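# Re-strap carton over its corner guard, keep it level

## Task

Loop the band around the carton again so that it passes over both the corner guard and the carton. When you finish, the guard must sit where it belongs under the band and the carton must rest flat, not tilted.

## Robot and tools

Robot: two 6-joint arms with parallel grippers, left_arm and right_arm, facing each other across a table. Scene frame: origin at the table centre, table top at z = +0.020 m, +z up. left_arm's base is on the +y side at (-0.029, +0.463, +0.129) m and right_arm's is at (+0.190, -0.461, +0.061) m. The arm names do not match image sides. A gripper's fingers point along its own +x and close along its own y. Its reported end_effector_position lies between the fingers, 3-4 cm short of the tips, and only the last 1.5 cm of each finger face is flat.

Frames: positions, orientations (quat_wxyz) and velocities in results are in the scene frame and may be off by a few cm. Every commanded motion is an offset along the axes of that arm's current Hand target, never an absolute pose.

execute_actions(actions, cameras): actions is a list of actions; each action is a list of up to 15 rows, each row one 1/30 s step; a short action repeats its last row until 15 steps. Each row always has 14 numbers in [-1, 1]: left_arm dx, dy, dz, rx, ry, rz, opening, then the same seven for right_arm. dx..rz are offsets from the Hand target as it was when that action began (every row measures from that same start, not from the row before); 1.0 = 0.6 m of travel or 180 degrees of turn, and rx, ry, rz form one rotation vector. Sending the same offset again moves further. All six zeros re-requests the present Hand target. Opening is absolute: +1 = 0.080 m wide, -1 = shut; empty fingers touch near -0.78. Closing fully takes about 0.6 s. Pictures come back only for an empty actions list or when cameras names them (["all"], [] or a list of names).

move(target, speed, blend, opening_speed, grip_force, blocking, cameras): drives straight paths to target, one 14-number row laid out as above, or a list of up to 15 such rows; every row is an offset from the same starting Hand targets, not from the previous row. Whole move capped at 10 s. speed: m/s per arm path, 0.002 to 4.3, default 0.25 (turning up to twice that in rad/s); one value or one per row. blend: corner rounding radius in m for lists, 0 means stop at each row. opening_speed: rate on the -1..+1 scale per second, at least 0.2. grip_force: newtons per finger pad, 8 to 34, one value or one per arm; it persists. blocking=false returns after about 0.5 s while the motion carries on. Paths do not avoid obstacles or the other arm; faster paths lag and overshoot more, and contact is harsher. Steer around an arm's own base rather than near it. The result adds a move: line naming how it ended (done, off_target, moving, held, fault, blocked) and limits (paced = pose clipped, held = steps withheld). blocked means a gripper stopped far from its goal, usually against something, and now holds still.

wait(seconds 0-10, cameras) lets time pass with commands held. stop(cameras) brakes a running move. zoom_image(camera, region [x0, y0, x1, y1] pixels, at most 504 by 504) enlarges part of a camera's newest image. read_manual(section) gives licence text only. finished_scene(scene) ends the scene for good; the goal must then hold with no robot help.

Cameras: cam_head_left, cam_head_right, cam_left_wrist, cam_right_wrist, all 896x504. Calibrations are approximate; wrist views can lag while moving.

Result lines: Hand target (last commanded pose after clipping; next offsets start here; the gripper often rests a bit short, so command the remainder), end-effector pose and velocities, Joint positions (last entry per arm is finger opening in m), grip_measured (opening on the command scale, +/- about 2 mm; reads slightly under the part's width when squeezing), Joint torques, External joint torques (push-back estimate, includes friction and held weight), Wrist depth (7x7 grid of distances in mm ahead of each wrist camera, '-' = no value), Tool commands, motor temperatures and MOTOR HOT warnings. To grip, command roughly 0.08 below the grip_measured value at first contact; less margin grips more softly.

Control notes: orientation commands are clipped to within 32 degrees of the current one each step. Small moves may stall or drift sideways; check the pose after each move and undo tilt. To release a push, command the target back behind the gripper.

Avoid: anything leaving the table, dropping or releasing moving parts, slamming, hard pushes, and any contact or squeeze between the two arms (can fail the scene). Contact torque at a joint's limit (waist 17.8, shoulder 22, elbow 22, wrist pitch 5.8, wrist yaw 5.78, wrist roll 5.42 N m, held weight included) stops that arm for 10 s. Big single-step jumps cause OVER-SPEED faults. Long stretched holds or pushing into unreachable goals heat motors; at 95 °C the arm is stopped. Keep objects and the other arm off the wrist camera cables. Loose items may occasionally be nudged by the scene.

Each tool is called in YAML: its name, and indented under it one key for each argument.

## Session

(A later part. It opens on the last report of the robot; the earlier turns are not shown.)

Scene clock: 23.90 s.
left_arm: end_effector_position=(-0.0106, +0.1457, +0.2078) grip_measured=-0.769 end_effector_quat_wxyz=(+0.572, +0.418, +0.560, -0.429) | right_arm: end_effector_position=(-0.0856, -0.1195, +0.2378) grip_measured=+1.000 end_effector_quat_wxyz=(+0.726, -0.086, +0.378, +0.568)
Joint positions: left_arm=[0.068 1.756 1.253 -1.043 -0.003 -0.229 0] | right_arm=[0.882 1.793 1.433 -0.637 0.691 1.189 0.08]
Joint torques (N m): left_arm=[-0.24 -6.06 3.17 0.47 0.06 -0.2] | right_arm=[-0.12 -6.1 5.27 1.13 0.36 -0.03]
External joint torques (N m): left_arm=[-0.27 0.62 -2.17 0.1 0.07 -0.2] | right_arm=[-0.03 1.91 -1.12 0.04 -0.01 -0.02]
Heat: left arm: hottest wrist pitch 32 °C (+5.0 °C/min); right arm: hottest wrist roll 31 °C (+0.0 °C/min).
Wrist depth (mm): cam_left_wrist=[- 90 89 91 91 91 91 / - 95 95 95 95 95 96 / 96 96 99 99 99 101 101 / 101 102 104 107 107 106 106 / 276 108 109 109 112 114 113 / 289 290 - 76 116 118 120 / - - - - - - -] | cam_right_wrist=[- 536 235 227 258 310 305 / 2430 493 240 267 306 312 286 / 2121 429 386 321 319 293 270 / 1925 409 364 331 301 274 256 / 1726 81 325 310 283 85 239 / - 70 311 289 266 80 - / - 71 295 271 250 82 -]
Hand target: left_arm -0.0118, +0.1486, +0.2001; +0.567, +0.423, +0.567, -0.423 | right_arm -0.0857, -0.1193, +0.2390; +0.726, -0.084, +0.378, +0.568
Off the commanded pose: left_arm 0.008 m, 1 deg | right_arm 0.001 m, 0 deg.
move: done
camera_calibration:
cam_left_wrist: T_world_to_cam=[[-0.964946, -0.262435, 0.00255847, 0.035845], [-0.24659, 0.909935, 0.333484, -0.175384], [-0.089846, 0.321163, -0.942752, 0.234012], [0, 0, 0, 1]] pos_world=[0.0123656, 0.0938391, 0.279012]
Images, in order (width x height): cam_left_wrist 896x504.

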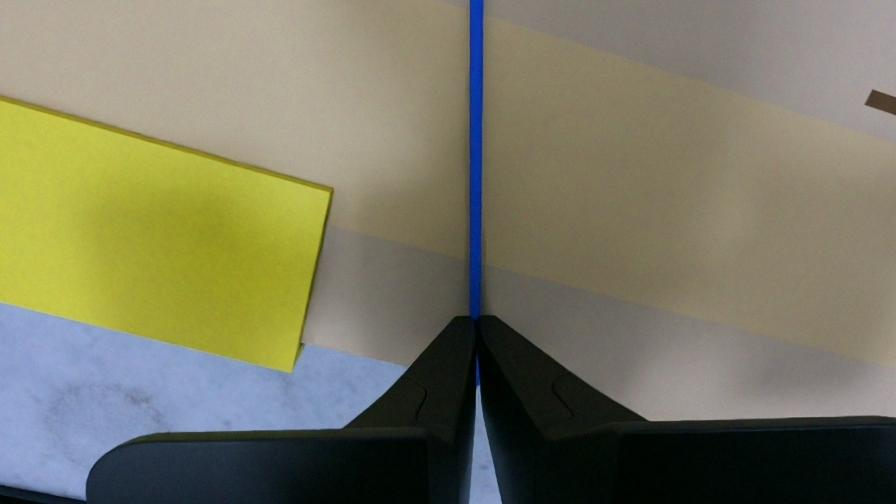

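move:
  target: [-0.0462, 0.0038, -0.0128, 0, 0, 0, -1, 0,0,0,0,0,0,1]
  speed: 0.06
  cameras: ["cam_left_wrist", "cam_right_wrist"]

zoom_image:
  camera: "cam_left_wrist"
  region: [380, 200, 620, 400]

Scene clock: 25.13 s.
left_arm: end_effector_position=(-0.0108, +0.1573, +0.2193) grip_measured=-0.770 end_effector_quat_wxyz=(+0.563, +0.430, +0.570, -0.417) | right_arm: end_effector_position=(-0.0856, -0.1195, +0.2378) grip_measured=+1.000 end_effector_quat_wxyz=(+0.726, -0.086, +0.378, +0.568)
Joint positions: left_arm=[0.069 1.738 1.279 -1.131 -0.004 -0.229 0] | right_arm=[0.882 1.793 1.433 -0.637 0.691 1.189 0.08]
Joint torques (N m): left_arm=[-0.19 -10.32 5.32 -0.53 0.1 -0.14] | right_arm=[-0.08 -6.13 5.2 1.14 0.4 -0.05]
External joint torques (N m): left_arm=[-0.16 -3.9 0.08 -0.82 0.1 -0.14] | right_arm=[-0.1 1.75 -1.07 0.09 0.04 -0.03]
Heat: left arm: hottest wrist pitch 32 °C (+4.8 °C/min); right arm: hottest wrist roll 31 °C (+0.0 °C/min).
Wrist depth (mm): cam_left_wrist=[- 99 98 98 97 97 97 / 100 100 102 103 - 103 104 / 106 106 107 109 109 108 110 / 276 113 114 116 116 118 116 / 292 291 291 103 122 124 124 / 314 311 307 76 302 310 133 / - - - - - - -] | cam_right_wrist=[- 528 236 227 258 310 305 / 2215 497 240 266 307 313 286 / 2103 433 390 328 321 293 268 / 1970 407 364 329 301 274 256 / 1738 81 330 307 283 85 239 / - 70 311 288 265 80 - / - 71 294 271 252 82 -]
Hand target: left_arm -0.0118, +0.1566, +0.2278; +0.567, +0.423, +0.566, -0.423 | right_arm -0.0857, -0.1193, +0.2390; +0.726, -0.084, +0.378, +0.568
Off the commanded pose: left_arm 0.009 m, 1 deg | right_arm 0.001 m, 0 deg.
move: off_target (left_arm)
camera_calibration:
cam_left_wrist: T_world_to_cam=[[-0.96476, -0.26302, -0.00768022, 0.0408779], [-0.246766, 0.894235, 0.373431, -0.196169], [-0.091352, 0.362166, -0.927626, 0.231443], [0, 0, 0, 1]] pos_world=[0.0121722, 0.102352, 0.288263]
Images, in order (width x height): cam_left_wrist 896x504, cam_right_wrist 896x504.

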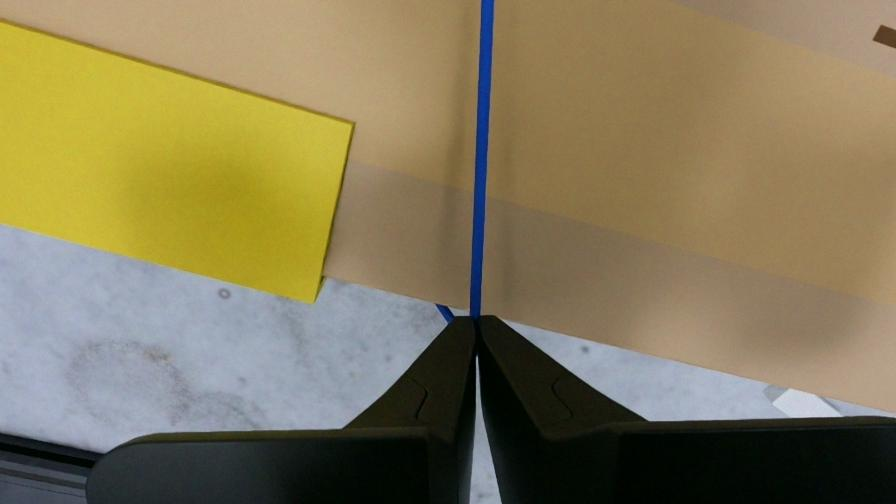

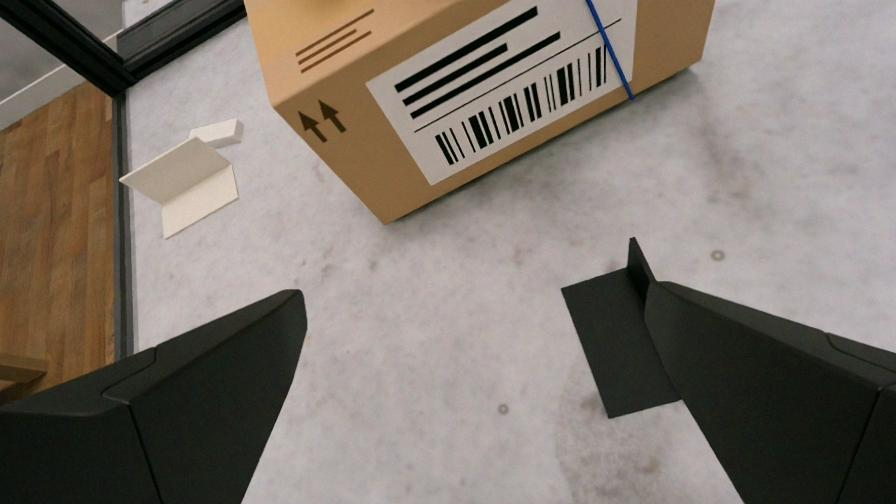

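Scaled by 2.100 from the camera's 896x504 image, which has a finer 1280x720 frame.

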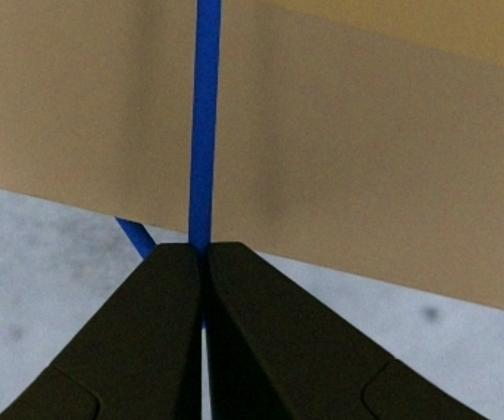

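move:
  target: [0, 0.0585, 0.001, 0, 0, 0, -1, 0,0,0,0,0,0,1]
  speed: 0.06
  cameras: ["cam_left_wrist", "cam_right_wrist", "cam_head_left"]

Scene clock: 28.20 s.
left_arm: end_effector_position=(+0.0227, +0.1620, +0.2236) grip_measured=-0.770 end_effector_quat_wxyz=(+0.567, +0.424, +0.568, -0.420) | right_arm: end_effector_position=(-0.0856, -0.1195, +0.2378) grip_measured=+1.000 end_effector_quat_wxyz=(+0.726, -0.086, +0.378, +0.568)
Joint positions: left_arm=[0.18 1.72 1.275 -1.131 -0.004 -0.124 0] | right_arm=[0.882 1.793 1.433 -0.637 0.691 1.189 0.08]
Joint torques (N m): left_arm=[0.12 -10.53 3.42 -0.32 0.08 0.18] | right_arm=[-0.12 -6.12 5.17 1.13 0.37 -0.05]
External joint torques (N m): left_arm=[0.05 -4.14 -1.9 -0.63 0.1 0.18] | right_arm=[-0.15 1.91 -1.2 0.06 0 -0.04]
Heat: left arm: hottest wrist pitch 32 °C (+4.3 °C/min); right arm: hottest wrist roll 31 °C (+0.0 °C/min).
Wrist depth (mm): cam_left_wrist=[229 101 102 103 101 102 102 / 239 104 105 107 106 108 109 / 251 110 110 112 115 114 114 / 274 117 117 118 121 121 122 / 293 294 293 108 129 129 129 / 313 312 308 76 307 317 137 / - - - - - - -] | cam_right_wrist=[2844 535 234 227 257 310 304 / 2234 491 240 269 306 313 286 / 2085 438 389 322 322 293 270 / 1854 407 364 328 300 274 254 / 1750 81 328 307 284 85 238 / - 70 309 287 266 80 - / - 71 294 271 251 82 -]
Hand target: left_arm +0.0221, +0.1661, +0.2279; +0.567, +0.423, +0.567, -0.423 | right_arm -0.0857, -0.1193, +0.2390; +0.726, -0.084, +0.378, +0.568
Off the commanded pose: left_arm 0.006 m, 0 deg | right_arm 0.001 m, 0 deg.
move: done
camera_calibration:
cam_left_wrist: T_world_to_cam=[[-0.963216, -0.2687, -0.00385079, 0.0745662], [-0.251916, 0.897876, 0.36105, -0.191361], [-0.0935563, 0.348739, -0.932539, 0.240097], [0, 0, 0, 1]] pos_world=[0.0460793, 0.108123, 0.293278]
Images, in order (width x height): cam_head_left 896x504, cam_left_wrist 896x504, cam_right_wrist 896x504.

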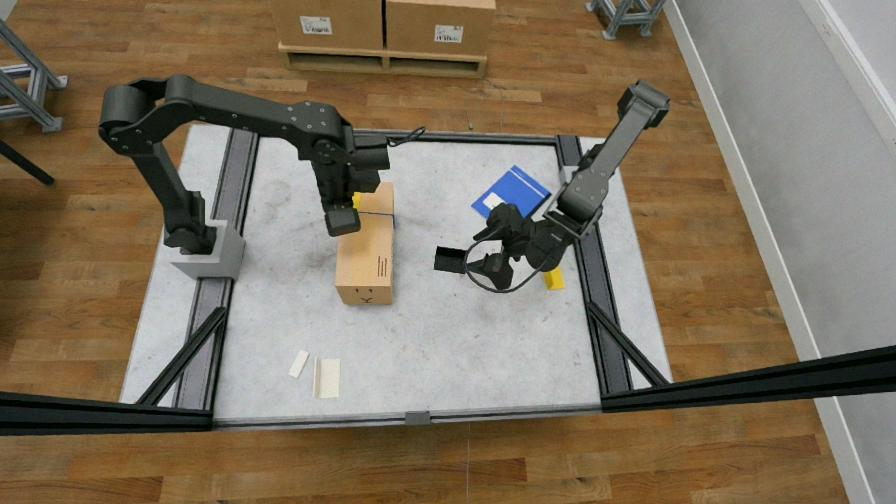

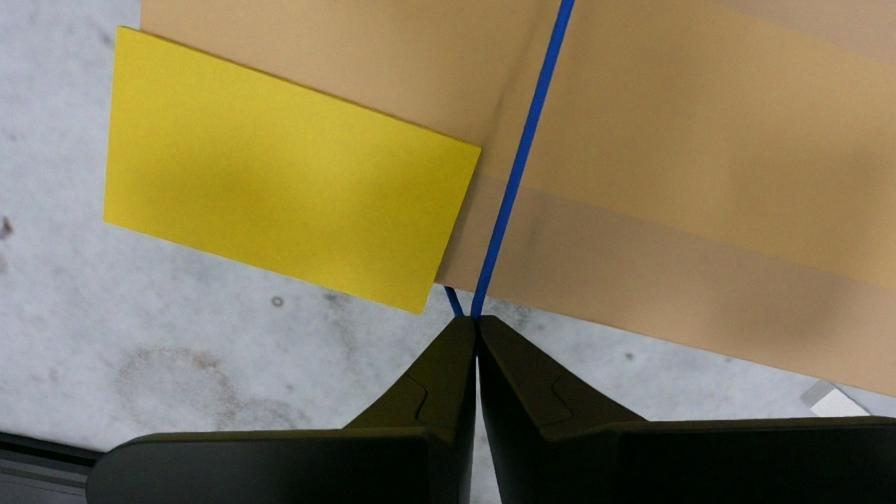

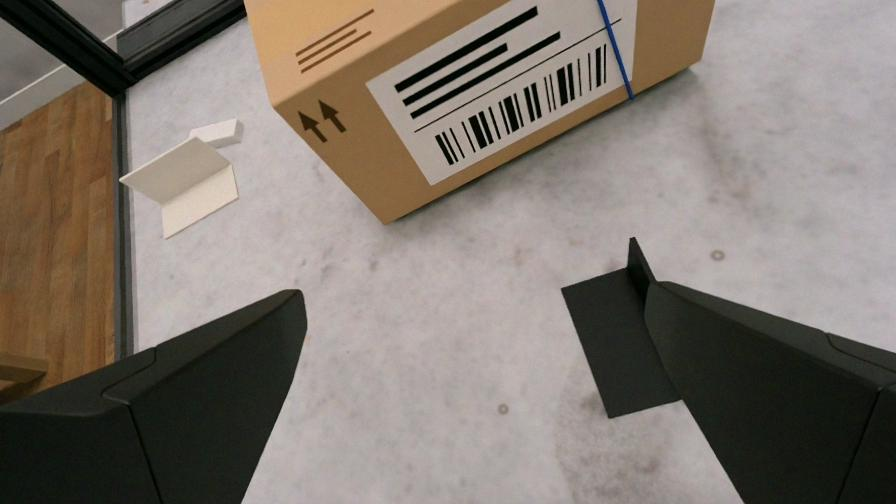

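move:
  target: [-0.0135, 0.0076, -0.0255, 0, 0, 0, -1, 0,0,0,0,0,0,1]
  speed: 0.06
  cameras: ["cam_left_wrist", "cam_right_wrist"]

Scene clock: 29.70 s.
left_arm: end_effector_position=(+0.0227, +0.1762, +0.2323) grip_measured=-0.770 end_effector_quat_wxyz=(+0.568, +0.423, +0.566, -0.422) | right_arm: end_effector_position=(-0.0856, -0.1195, +0.2378) grip_measured=+1.000 end_effector_quat_wxyz=(+0.726, -0.086, +0.378, +0.568)
Joint positions: left_arm=[0.189 1.656 1.238 -1.151 -0.003 -0.114 0] | right_arm=[0.882 1.793 1.433 -0.637 0.691 1.189 0.08]
Joint torques (N m): left_arm=[0.21 -10.06 3.36 -0.71 0.07 0.17] | right_arm=[-0.13 -6.13 5.19 1.12 0.37 -0.02]
External joint torques (N m): left_arm=[0.21 -4.02 -2.05 -1.05 0.08 0.17] | right_arm=[-0.22 1.92 -1.19 0.05 0.01 0]
Heat: left arm: hottest elbow 31 °C (+8.1 °C/min); right arm: hottest wrist roll 31 °C (+0.0 °C/min).
Wrist depth (mm): cam_left_wrist=[241 108 109 111 111 111 111 / 253 114 114 115 117 118 117 / 268 120 119 121 124 124 124 / 285 285 284 141 131 130 132 / 303 302 302 295 305 306 140 / 323 323 - 75 315 320 323 / - - - - - - -] | cam_right_wrist=[527 520 235 227 258 311 307 / 2317 496 241 266 307 312 286 / 2121 437 404 329 320 291 270 / 1955 410 363 326 300 275 255 / 1738 81 329 307 283 85 239 / - 70 309 288 265 80 - / - 71 295 270 251 82 -]
Hand target: left_arm +0.0221, +0.1820, +0.2359; +0.567, +0.423, +0.567, -0.423 | right_arm -0.0857, -0.1193, +0.2390; +0.726, -0.084, +0.378, +0.568
Off the commanded pose: left_arm 0.007 m, 0 deg | right_arm 0.001 m, 0 deg.
move: done
camera_calibration:
cam_left_wrist: T_world_to_cam=[[-0.963542, -0.267545, -0.00275786, 0.0779732], [-0.25112, 0.900735, 0.354422, -0.206158], [-0.0923395, 0.342193, -0.935082, 0.244904], [0, 0, 0, 1]] pos_world=[0.0459743, 0.122751, 0.302287]
Images, in order (width x height): cam_left_wrist 896x504, cam_right_wrist 896x504.

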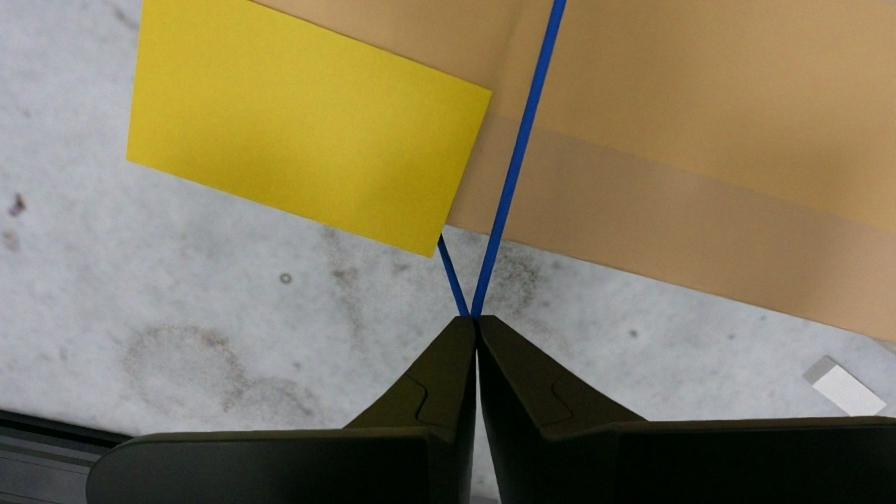

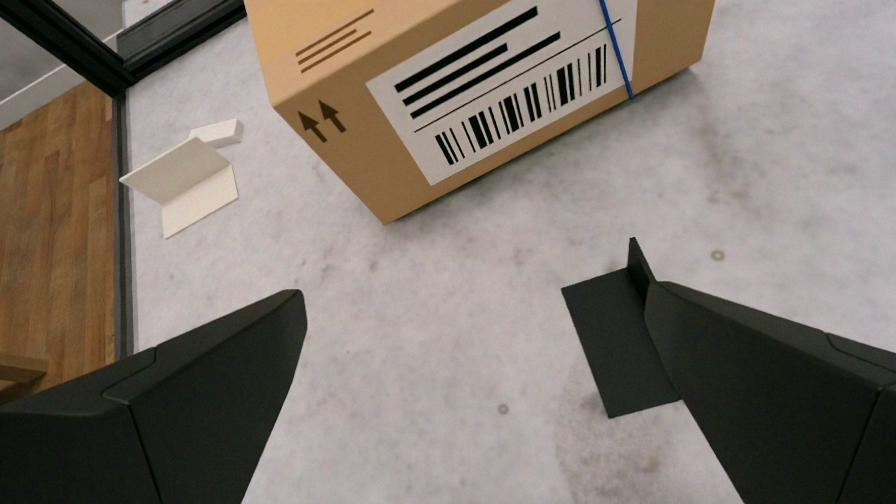

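move:
  target:
    - [-0.0083, 0.007, -0.0118, 0, 0, 0, -1, 0,0,0,0,0,0,1]
    - [-0.0083, 0.0637, 0.005, 0.092, 0, 0, -1, 0,0,0,0,0,0,1]
  speed: 0.06
  blend: [0.003, 0]
  cameras: ["cam_left_wrist", "cam_right_wrist", "cam_head_left"]

Scene clock: 33.60 s.
left_arm: end_effector_position=(+0.0568, +0.1886, +0.2397) grip_measured=-0.771 end_effector_quat_wxyz=(+0.502, +0.497, +0.497, -0.504) | right_arm: end_effector_position=(-0.0856, -0.1195, +0.2378) grip_measured=+1.000 end_effector_quat_wxyz=(+0.726, -0.086, +0.378, +0.568)
Joint positions: left_arm=[0.318 1.63 1.239 -1.17 0.005 0.309 0] | right_arm=[0.882 1.793 1.433 -0.637 0.691 1.189 0.08]
Joint torques (N m): left_arm=[0.68 -6.54 5.47 -0.79 -0.2 0.18] | right_arm=[-0.14 -6.16 5.28 1.14 0.37 -0.04]
External joint torques (N m): left_arm=[0.67 -0.64 0.02 -1.13 -0.22 0.18] | right_arm=[-0.11 1.89 -1.02 0.1 -0.01 -0.03]
Heat: left arm: hottest elbow 31 °C (+7.1 °C/min); right arm: hottest wrist roll 31 °C (+0.0 °C/min).
Wrist depth (mm): cam_left_wrist=[245 244 116 117 119 121 122 / 257 255 121 121 126 126 127 / 271 271 127 132 132 134 284 / 286 288 290 289 294 297 299 / 304 305 307 302 312 316 318 / 322 324 322 75 324 333 338 / - - - - - - -] | cam_right_wrist=[2662 543 235 228 256 311 306 / 2361 496 240 267 307 313 286 / 2139 426 386 332 323 293 269 / 1882 408 365 328 300 276 255 / 1750 81 328 306 285 85 239 / - 70 309 288 265 80 - / - 71 294 270 251 82 -]
Hand target: left_arm +0.0596, +0.1901, +0.2410; +0.500, +0.500, +0.500, -0.500 | right_arm -0.0857, -0.1193, +0.2390; +0.726, -0.084, +0.378, +0.568
Off the commanded pose: left_arm 0.003 m, 1 deg | right_arm 0.001 m, 0 deg.
move: done
camera_calibration:
cam_left_wrist: T_world_to_cam=[[-0.999737, 0.0228633, 0.00194078, 0.0602826], [0.0221245, 0.938087, 0.345693, -0.23197], [0.00608306, 0.345645, -0.938346, 0.24524], [0, 0, 0, 1]] pos_world=[0.0639072, 0.131464, 0.310193]
Images, in order (width x height): cam_head_left 896x504, cam_left_wrist 896x504, cam_right_wrist 896x504.

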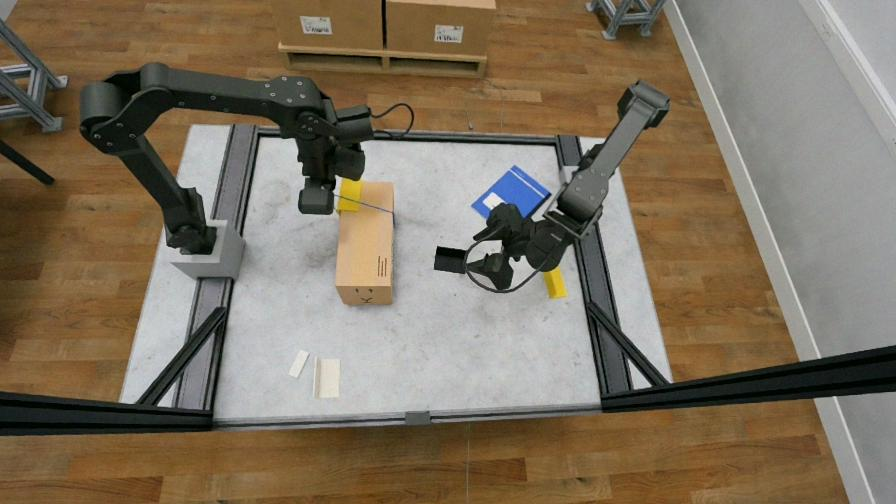

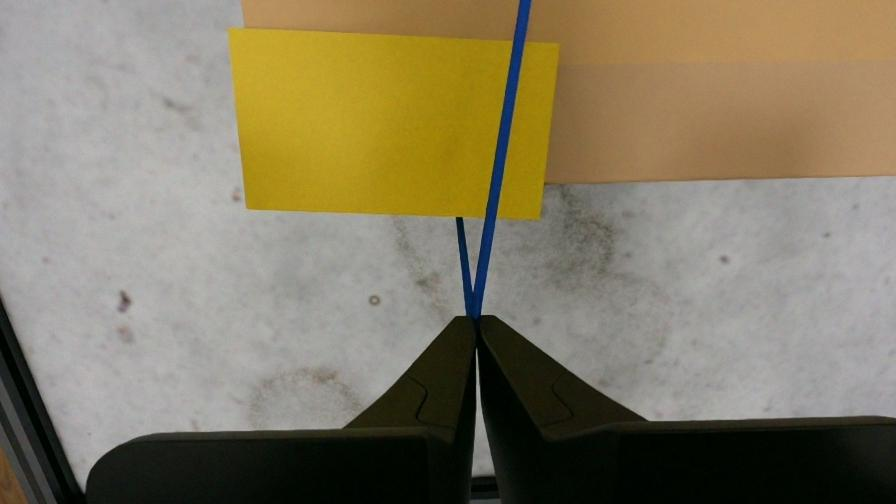

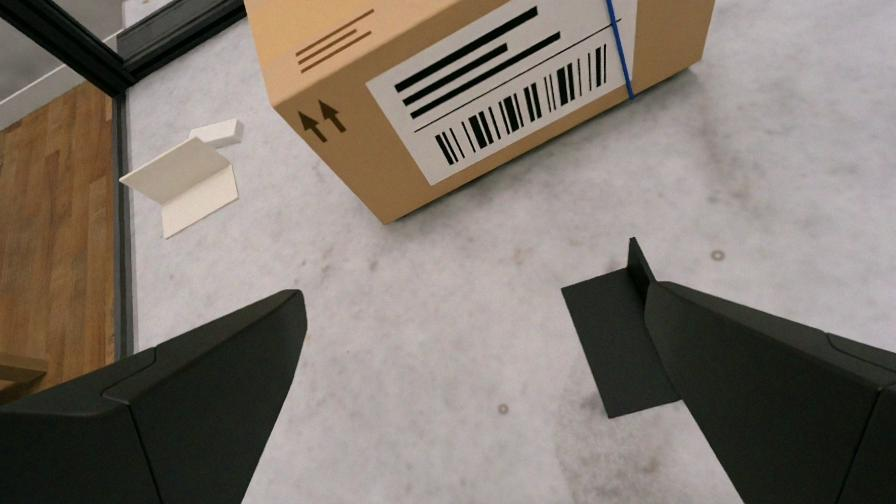

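zoom_image:
  camera: "cam_left_wrist"
  region: [210, 0, 610, 340]

zoom_image:
  camera: "cam_head_left"
  region: [300, 160, 420, 315]

Scaled by 1.260 from the camera's 896x504 image, which has a finer 1280x720 frame.

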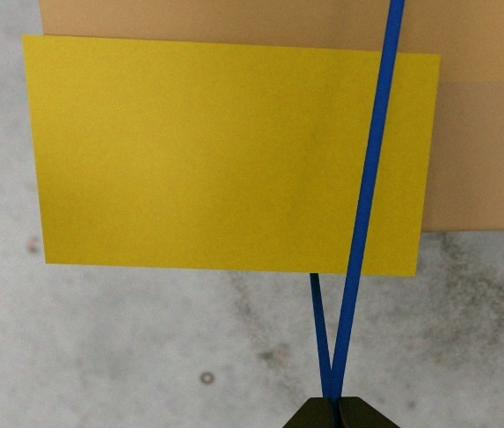

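Scaled by 3.252 from the camera's 896x504 image, which has a finer 1280x720 frame.

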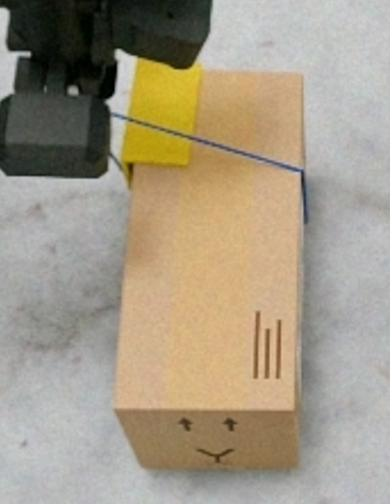

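zoom_image:
  camera: "cam_head_left"
  region: [325, 170, 375, 230]

execute_actions:
  actions: []
  cameras: ["cam_head_right", "cam_head_left", "cam_left_wrist"]

zoom_image:
  camera: "cam_head_right"
  region: [340, 170, 420, 250]

Scaled by 8.400 from the camera's 896x504 image, which has a finer 1280x720 frame.

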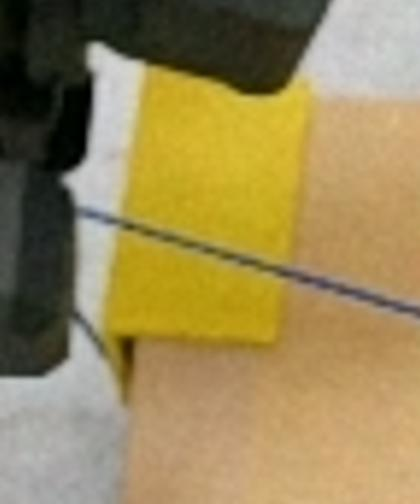

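Scene clock: 36.20 s.
left_arm: end_effector_position=(+0.0568, +0.1886, +0.2397) grip_measured=-0.771 end_effector_quat_wxyz=(+0.502, +0.497, +0.497, -0.504) | right_arm: end_effector_position=(-0.0856, -0.1195, +0.2378) grip_measured=+1.000 end_effector_quat_wxyz=(+0.726, -0.086, +0.378, +0.568)
Joint positions: left_arm=[0.318 1.63 1.239 -1.17 0.005 0.309 0] | right_arm=[0.882 1.793 1.433 -0.637 0.691 1.189 0.08]
Joint velocities: within noise
Joint torques (N m): left_arm=[0.68 -6.54 5.47 -0.79 -0.2 0.19] | right_arm=[-0.13 -6.16 5.22 1.13 0.38 -0.06]
External joint torques (N m): left_arm=[0.67 -0.64 0.02 -1.14 -0.22 0.19] | right_arm=[-0.1 1.92 -1.17 0.06 0 -0.05]
Motor temperatures (°C): left_arm=[27 29 31 31 28 29] | right_arm=[25 29 28 30 27 31]
Heat: left arm: hottest elbow 31 °C (+6.6 °C/min); right arm: hottest wrist roll 31 °C (+0.0 °C/min).
Wrist depth (mm): cam_left_wrist=[245 245 116 117 119 121 122 / 257 257 121 122 125 127 127 / 271 272 127 - 132 134 284 / 287 288 290 289 294 296 300 / 303 304 307 301 312 315 317 / 322 325 323 75 325 335 336 / - - - - - - -] | cam_right_wrist=[2176 527 235 228 256 316 306 / 2254 493 240 266 307 312 288 / 2103 436 389 320 320 293 270 / 1867 410 364 329 299 275 255 / 1750 81 327 307 283 85 239 / - 70 310 287 265 80 - / - 71 293 269 250 82 -]
Hand target: left_arm +0.0596, +0.1901, +0.2410; +0.500, +0.500, +0.500, -0.500 | right_arm -0.0857, -0.1193, +0.2390; +0.726, -0.084, +0.378, +0.568
Tool commands: left_gripper/opening=-1.0 right_gripper/opening=+1.0
Off the commanded pose: left_arm 0.003 m, 1 deg | right_arm 0.001 m, 0 deg.
camera_calibration:
cam_left_wrist: T_world_to_cam=[[-0.999737, 0.0228633, 0.00194078, 0.0602826], [0.0221245, 0.938087, 0.345693, -0.23197], [0.00608306, 0.345645, -0.938346, 0.24524], [0, 0, 0, 1]] pos_world=[0.0639072, 0.131464, 0.310193]
Images, in order (width x height): cam_head_left 896x504, cam_head_right 896x504, cam_left_wrist 896x504.

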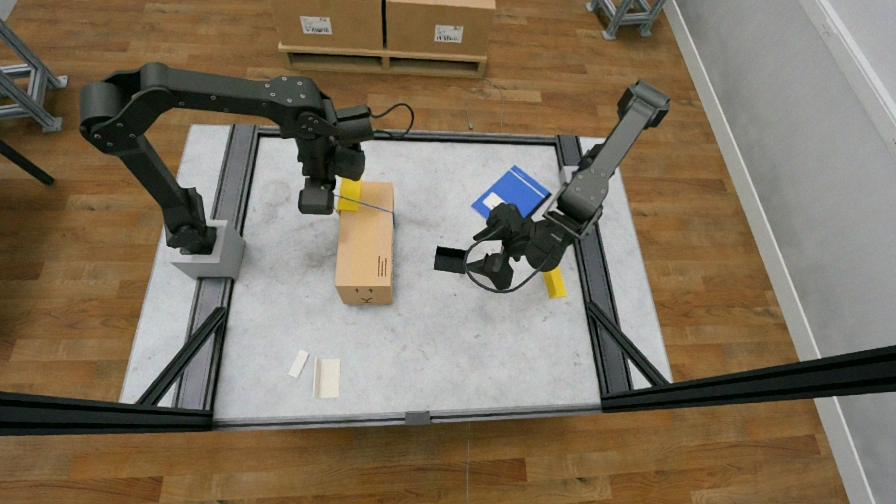

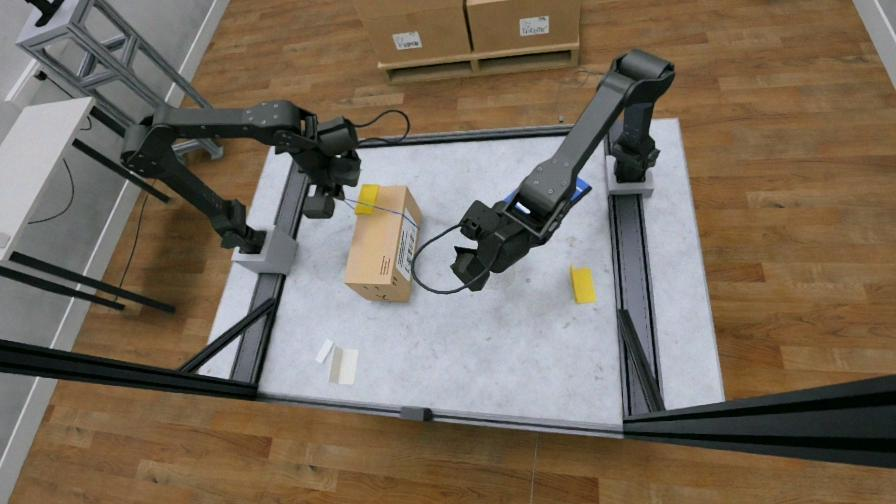

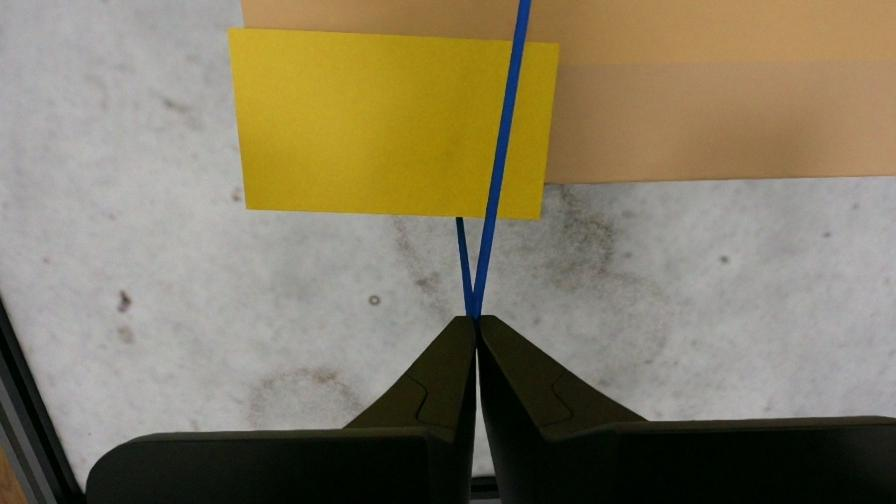

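Scaled by 6.300 from the camera's 896x504 image, which has a finer 1280x720 frame.

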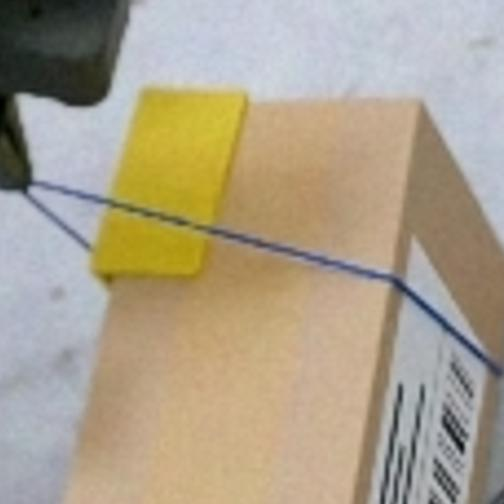

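move:
  target: [0.0358, 0.0087, 0.031, 0, 0, 0, -1, 0,0,0,0,0,0,1]
  speed: 0.06
  cameras: ["cam_left_wrist", "cam_right_wrist", "cam_head_left"]

zoom_image:
  camera: "cam_left_wrist"
  region: [150, 100, 650, 400]

Scene clock: 40.37 s.
left_arm: end_effector_position=(+0.0622, +0.1716, +0.2193) grip_measured=-0.771 end_effector_quat_wxyz=(+0.500, +0.498, +0.498, -0.503) | right_arm: end_effector_position=(-0.0856, -0.1195, +0.2378) grip_measured=+1.000 end_effector_quat_wxyz=(+0.726, -0.086, +0.378, +0.568)
Joint positions: left_arm=[0.318 1.714 1.251 -1.102 0.005 0.309 0] | right_arm=[0.882 1.793 1.433 -0.637 0.691 1.189 0.08]
Joint torques (N m): left_arm=[0.46 -6.74 5.3 -0.27 -0.2 0.09] | right_arm=[-0.09 -6.1 5.18 1.14 0.38 -0.04]
External joint torques (N m): left_arm=[0.42 -0.37 -0.01 -0.59 -0.22 0.09] | right_arm=[-0.11 1.94 -1.21 0.06 0.02 -0.02]
Heat: left arm: hottest elbow 31 °C (+5.9 °C/min); right arm: hottest wrist roll 31 °C (+0.0 °C/min).
Wrist depth (mm): cam_left_wrist=[226 225 99 99 100 101 101 / 237 235 102 104 104 106 108 / 251 249 106 107 109 112 113 / 264 265 112 113 117 279 119 / 280 283 285 117 289 292 296 / 300 302 - 75 301 310 314 / - - - - - - -] | cam_right_wrist=[497 542 235 228 255 312 305 / 2275 498 239 267 306 314 286 / 2068 427 387 322 321 292 269 / 1854 407 363 328 299 275 254 / 1738 81 328 306 285 85 239 / - 70 310 288 265 80 - / - 71 292 271 250 82 -]
Hand target: left_arm +0.0648, +0.1714, +0.2195; +0.500, +0.500, +0.500, -0.500 | right_arm -0.0857, -0.1193, +0.2390; +0.726, -0.084, +0.378, +0.568
Off the commanded pose: left_arm 0.003 m, 0 deg | right_arm 0.001 m, 0 deg.
move: done
camera_calibration:
cam_left_wrist: T_world_to_cam=[[-0.999732, 0.0229302, 0.00333072, 0.065812], [0.0226483, 0.936678, 0.34946, -0.209689], [0.00489338, 0.349441, -0.936945, 0.231098], [0, 0, 0, 1]] pos_world=[0.0694126, 0.114146, 0.289585]
Images, in order (width x height): cam_head_left 896x504, cam_left_wrist 896x504, cam_right_wrist 896x504.

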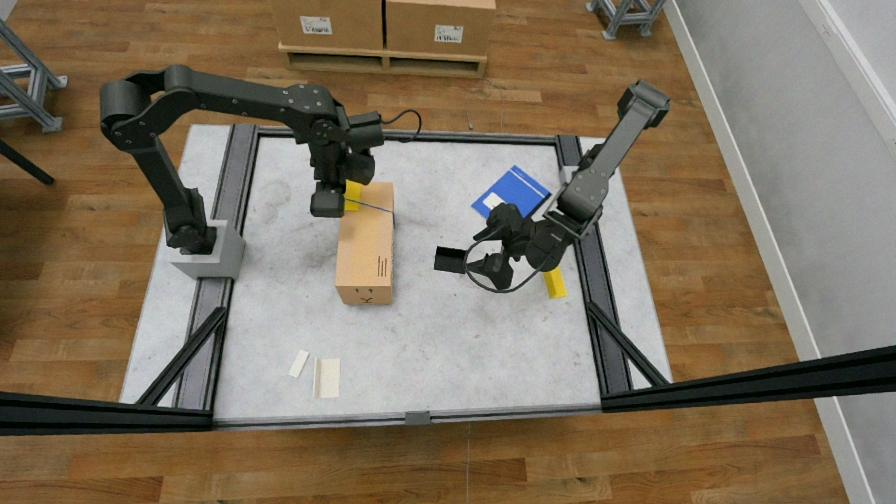

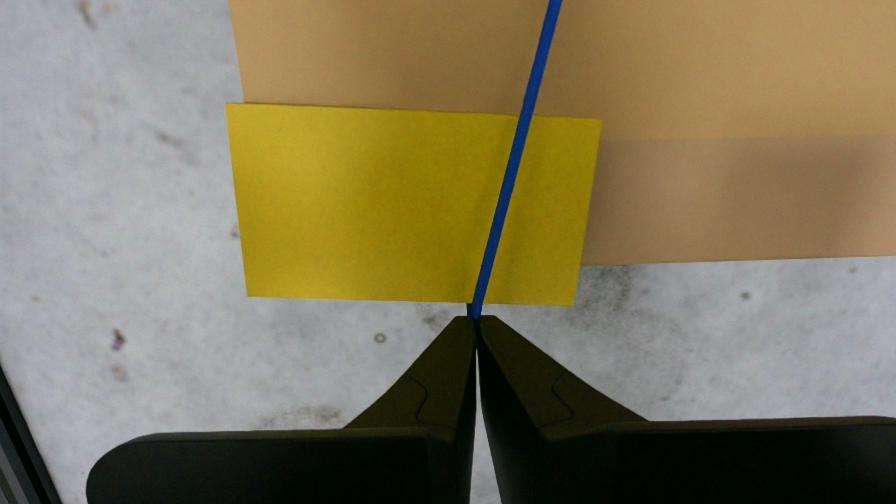

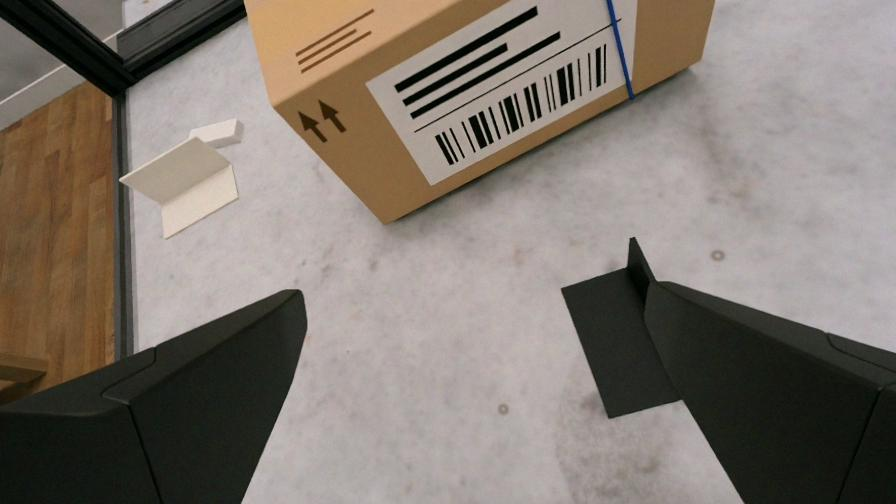

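Scaled by 1.008 from the camera's 896x504 image, which has a finer 1280x720 frame.

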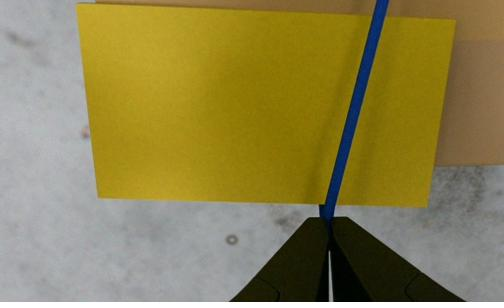

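move:
  target: [0, 0, 0, 0, 0, 0, -1, 0.2008, -0.1625, 0.092, -0.1429, -0.1324, 0.0542, 0.0]
  speed: 0.15
  cameras: ["cam_head_right", "cam_right_wrist", "cam_head_left"]

Scene clock: 45.90 s.
left_arm: end_effector_position=(+0.0622, +0.1716, +0.2193) grip_measured=-0.771 end_effector_quat_wxyz=(+0.500, +0.498, +0.498, -0.503) | right_arm: end_effector_position=(+0.0332, -0.0293, +0.1771) grip_measured=+0.003 end_effector_quat_wxyz=(+0.701, -0.084, +0.092, +0.702)
Joint positions: left_arm=[0.318 1.714 1.251 -1.102 0.005 0.309 0] | right_arm=[0.484 1.842 0.772 0.788 0.482 0.145 0.035]
Joint torques (N m): left_arm=[0.46 -6.75 5.3 -0.26 -0.2 0.09] | right_arm=[-0.24 -4.18 3.4 2.01 -0.01 -0.18]
External joint torques (N m): left_arm=[0.47 -0.33 -0.04 -0.6 -0.23 0.09] | right_arm=[-0.26 3.12 -1.88 0.38 -0.09 -0.18]
Heat: left arm: hottest elbow 31 °C (+5.2 °C/min); right arm: hottest wrist pitch 31 °C (+2.6 °C/min).
Wrist depth (mm): cam_left_wrist=[226 224 99 99 100 101 101 / 238 235 102 103 104 106 108 / 250 249 106 107 110 112 113 / 264 265 112 113 115 277 120 / 280 282 284 117 288 293 295 / 298 300 - 75 301 310 313 / - - - - - - -] | cam_right_wrist=[472 480 - 469 229 1867 2528 / 197 206 204 198 193 526 2051 / 159 159 156 156 155 410 419 / 171 171 170 170 170 333 340 / 193 194 80 193 79 287 285 / 267 - - 223 81 - - / - - 70 219 208 - -]
Hand target: left_arm +0.0648, +0.1714, +0.2195; +0.500, +0.500, +0.500, -0.500 | right_arm +0.0342, -0.0302, +0.1700; +0.701, -0.093, +0.093, +0.701
Off the commanded pose: left_arm 0.003 m, 0 deg | right_arm 0.007 m, 1 deg.
move: done
camera_calibration:
cam_right_wrist: T_world_to_cam=[[0.998595, -0.0314177, -0.0426755, -0.0204054], [-0.0529817, -0.575219, -0.816282, 0.154136], [0.00109789, 0.817396, -0.576076, 0.2014], [0, 0, 0, 1]] pos_world=[0.028322, -0.0766024, 0.240969]
Images, in order (width x height): cam_head_left 896x504, cam_head_right 896x504, cam_right_wrist 896x504.

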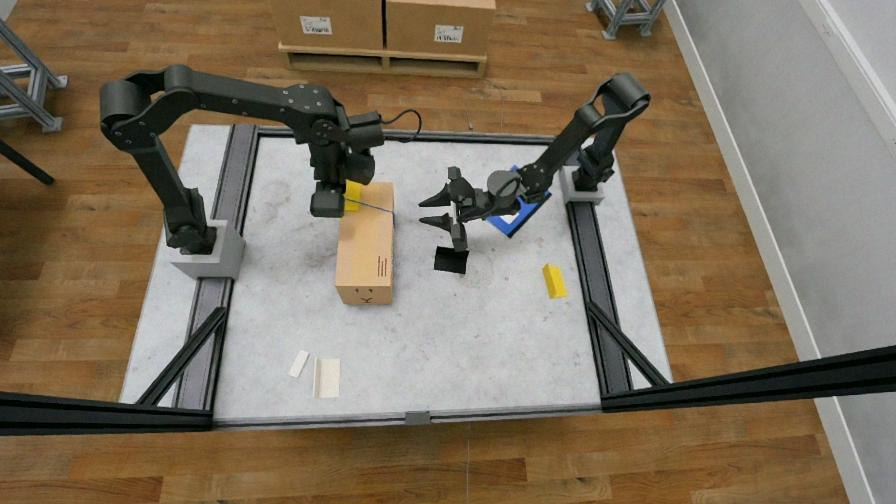

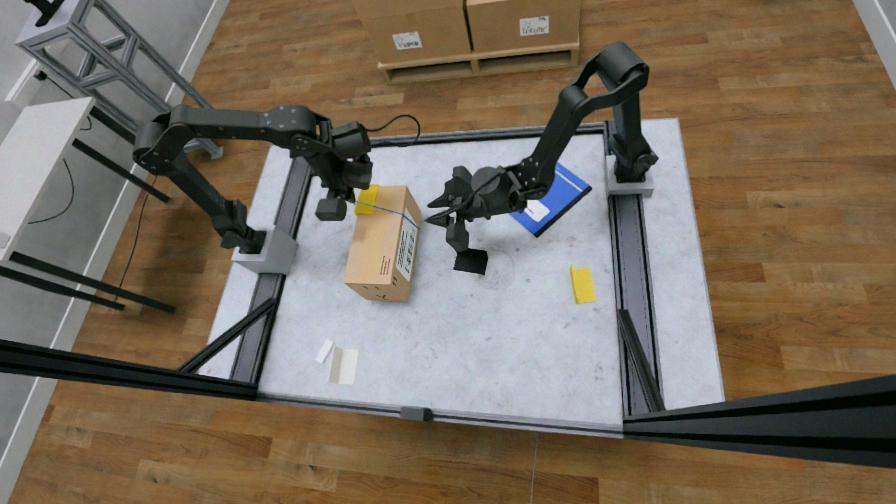

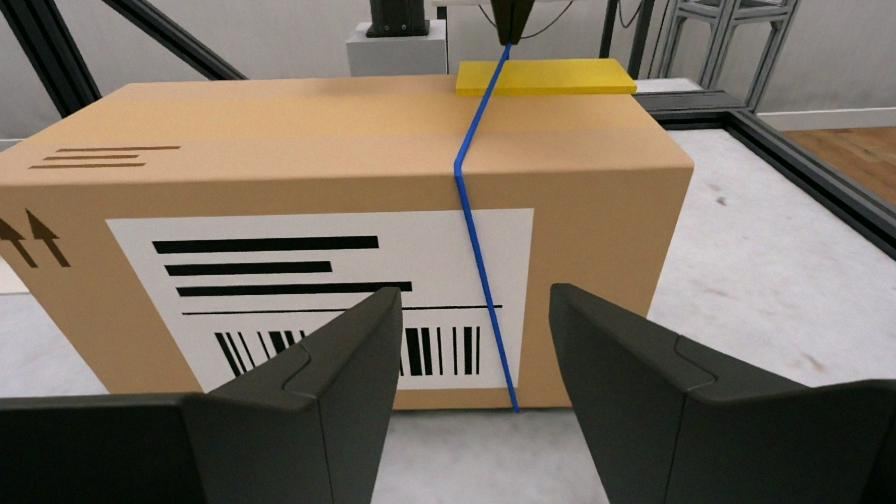

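zoom_image:
  camera: "cam_right_wrist"
  region: [420, 20, 720, 200]

zoom_image:
  camera: "cam_right_wrist"
  region: [0, 60, 300, 240]

zoom_image:
  camera: "cam_right_wrist"
  region: [400, 140, 720, 420]

Scaled by 1.680 from the camera's 896x504 image, which has a finer 1280x720 frame.

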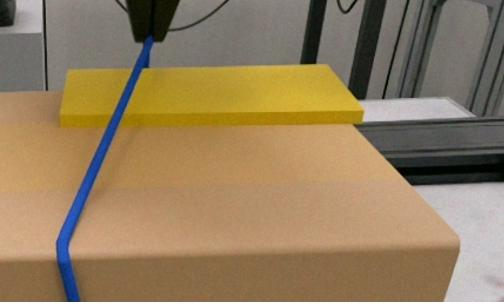

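Scaled by 1.680 from the camera's 896x504 image, which has a finer 1280x720 frame.

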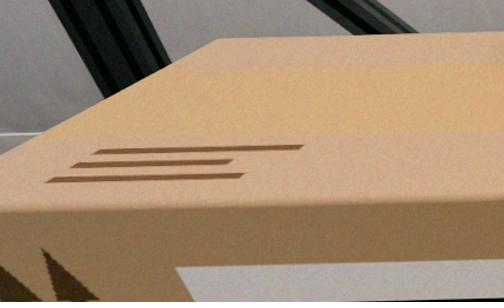

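Scaled by 1.575 from the camera's 896x504 image, which has a finer 1280x720 frame.

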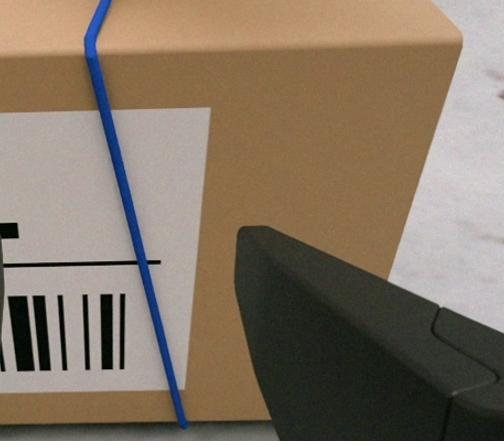

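move:
  target: [0, 0, 0, 0, 0, 0, -1, 0.0823, 0, 0.0084, 0, 0, 0, 0.0]
  speed: 0.1
  cameras: ["cam_right_wrist"]

Scene clock: 49.27 s.
left_arm: end_effector_position=(+0.0622, +0.1716, +0.2193) grip_measured=-0.771 end_effector_quat_wxyz=(+0.500, +0.498, +0.498, -0.503) | right_arm: end_effector_position=(+0.0345, +0.0160, +0.1649) grip_measured=+0.003 end_effector_quat_wxyz=(+0.701, -0.089, +0.093, +0.701)
Joint positions: left_arm=[0.318 1.714 1.251 -1.102 0.005 0.309 0] | right_arm=[0.421 1.992 0.938 0.769 0.421 0.125 0.035]
Joint torques (N m): left_arm=[0.46 -6.74 5.3 -0.26 -0.2 0.09] | right_arm=[-0.26 -4.98 5.26 1.68 0 -0.19]
External joint torques (N m): left_arm=[0.42 -0.39 -0.02 -0.59 -0.22 0.09] | right_arm=[-0.22 3.51 -0.12 0.02 -0.07 -0.19]
Heat: left arm: hottest elbow 31 °C (+4.9 °C/min); right arm: hottest wrist pitch 32 °C (+3.7 °C/min).
Wrist depth (mm): cam_left_wrist=[226 225 99 99 100 101 101 / 237 236 102 104 104 106 108 / 251 249 106 107 109 112 113 / 265 265 112 113 115 278 119 / 280 283 285 117 289 293 295 / 298 300 - 75 302 311 315 / - - - - - - -] | cam_right_wrist=[- 444 431 421 192 1775 - / 163 171 157 154 151 161 2121 / 126 118 117 113 113 110 379 / 114 114 114 113 113 113 318 / 130 129 80 126 84 129 264 / - - - 150 81 - - / - - 70 178 166 - -]
Hand target: left_arm +0.0648, +0.1714, +0.2195; +0.500, +0.500, +0.500, -0.500 | right_arm +0.0340, +0.0187, +0.1621; +0.701, -0.092, +0.093, +0.701
Off the commanded pose: left_arm 0.003 m, 0 deg | right_arm 0.004 m, 0 deg.
move: done
camera_calibration:
cam_right_wrist: T_world_to_cam=[[0.998834, -0.0309918, -0.0370268, -0.0217594], [-0.0481554, -0.583157, -0.810931, 0.169277], [0.00353977, 0.811768, -0.583969, 0.158598], [0, 0, 0, 1]] pos_world=[0.0293242, -0.0307043, 0.229083]
Images, in order (width x height): cam_right_wrist 896x504.

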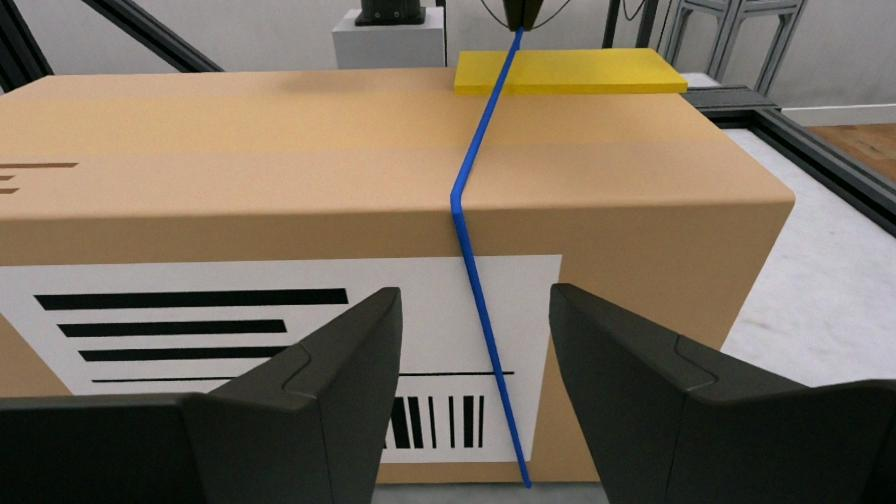

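move:
  target: [0, 0, 0, 0, 0, 0, -1, 0.0128, 0.003, 0.0035, 0, 0, 0, -0.45]
  speed: 0.05
  cameras: ["cam_right_wrist"]

zoom_image:
  camera: "cam_right_wrist"
  region: [400, 200, 560, 340]

Scene clock: 50.47 s.
left_arm: end_effector_position=(+0.0622, +0.1716, +0.2193) grip_measured=-0.771 end_effector_quat_wxyz=(+0.500, +0.498, +0.498, -0.503) | right_arm: end_effector_position=(+0.0321, +0.0238, +0.1650) grip_measured=-0.447 end_effector_quat_wxyz=(+0.701, -0.089, +0.093, +0.702)
Joint positions: left_arm=[0.318 1.714 1.251 -1.102 0.005 0.309 0] | right_arm=[0.418 2.014 0.975 0.756 0.417 0.123 0.015]
Joint torques (N m): left_arm=[0.45 -6.74 5.31 -0.26 -0.2 0.09] | right_arm=[-0.4 -5.06 5.33 1.64 0 -0.18]
External joint torques (N m): left_arm=[0.44 -0.34 -0.08 -0.63 -0.22 0.09] | right_arm=[-0.38 3.59 -0.06 0.01 -0.08 -0.18]
Heat: left arm: hottest elbow 31 °C (+4.8 °C/min); right arm: hottest wrist pitch 32 °C (+3.6 °C/min).
Wrist depth (mm): cam_left_wrist=[225 225 98 99 100 101 101 / 238 236 102 104 104 106 108 / 251 248 106 107 109 112 113 / 264 265 113 113 116 278 119 / 281 283 285 117 288 293 296 / 298 300 - 75 300 310 315 / - - - - - - -] | cam_right_wrist=[- 425 - 422 2002 1738 - / 162 160 157 154 151 159 2662 / 126 117 116 114 112 110 395 / 104 107 104 107 104 104 315 / 122 119 115 113 88 118 265 / - 129 - 133 78 - - / - - - 157 72 - -]
Hand target: left_arm +0.0648, +0.1714, +0.2195; +0.500, +0.500, +0.500, -0.500 | right_arm +0.0323, +0.0267, +0.1621; +0.701, -0.092, +0.093, +0.701
Off the commanded pose: left_arm 0.003 m, 0 deg | right_arm 0.004 m, 0 deg.
move: done
camera_calibration:
cam_right_wrist: T_world_to_cam=[[0.998869, -0.0300057, -0.0368865, -0.0192246], [-0.0474651, -0.583021, -0.811069, 0.173893], [0.00283107, 0.811903, -0.583786, 0.152371], [0, 0, 0, 1]] pos_world=[0.0270254, -0.022904, 0.229282]
Images, in order (width x height): cam_right_wrist 896x504.

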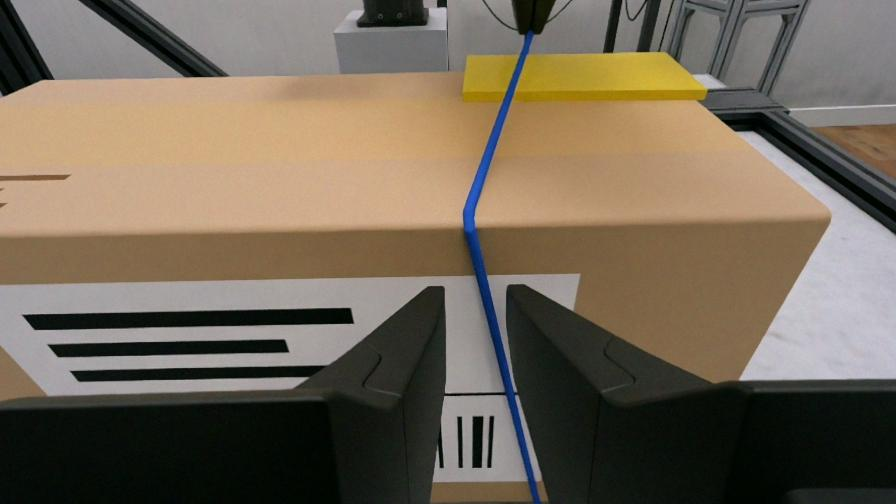

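Scaled by 3.150 from the camera's 896x504 image, which has a finer 1280x720 frame.

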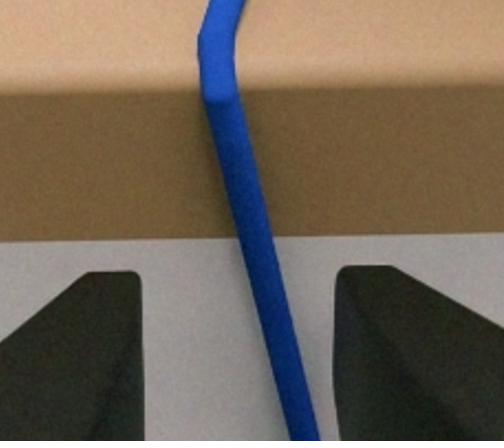

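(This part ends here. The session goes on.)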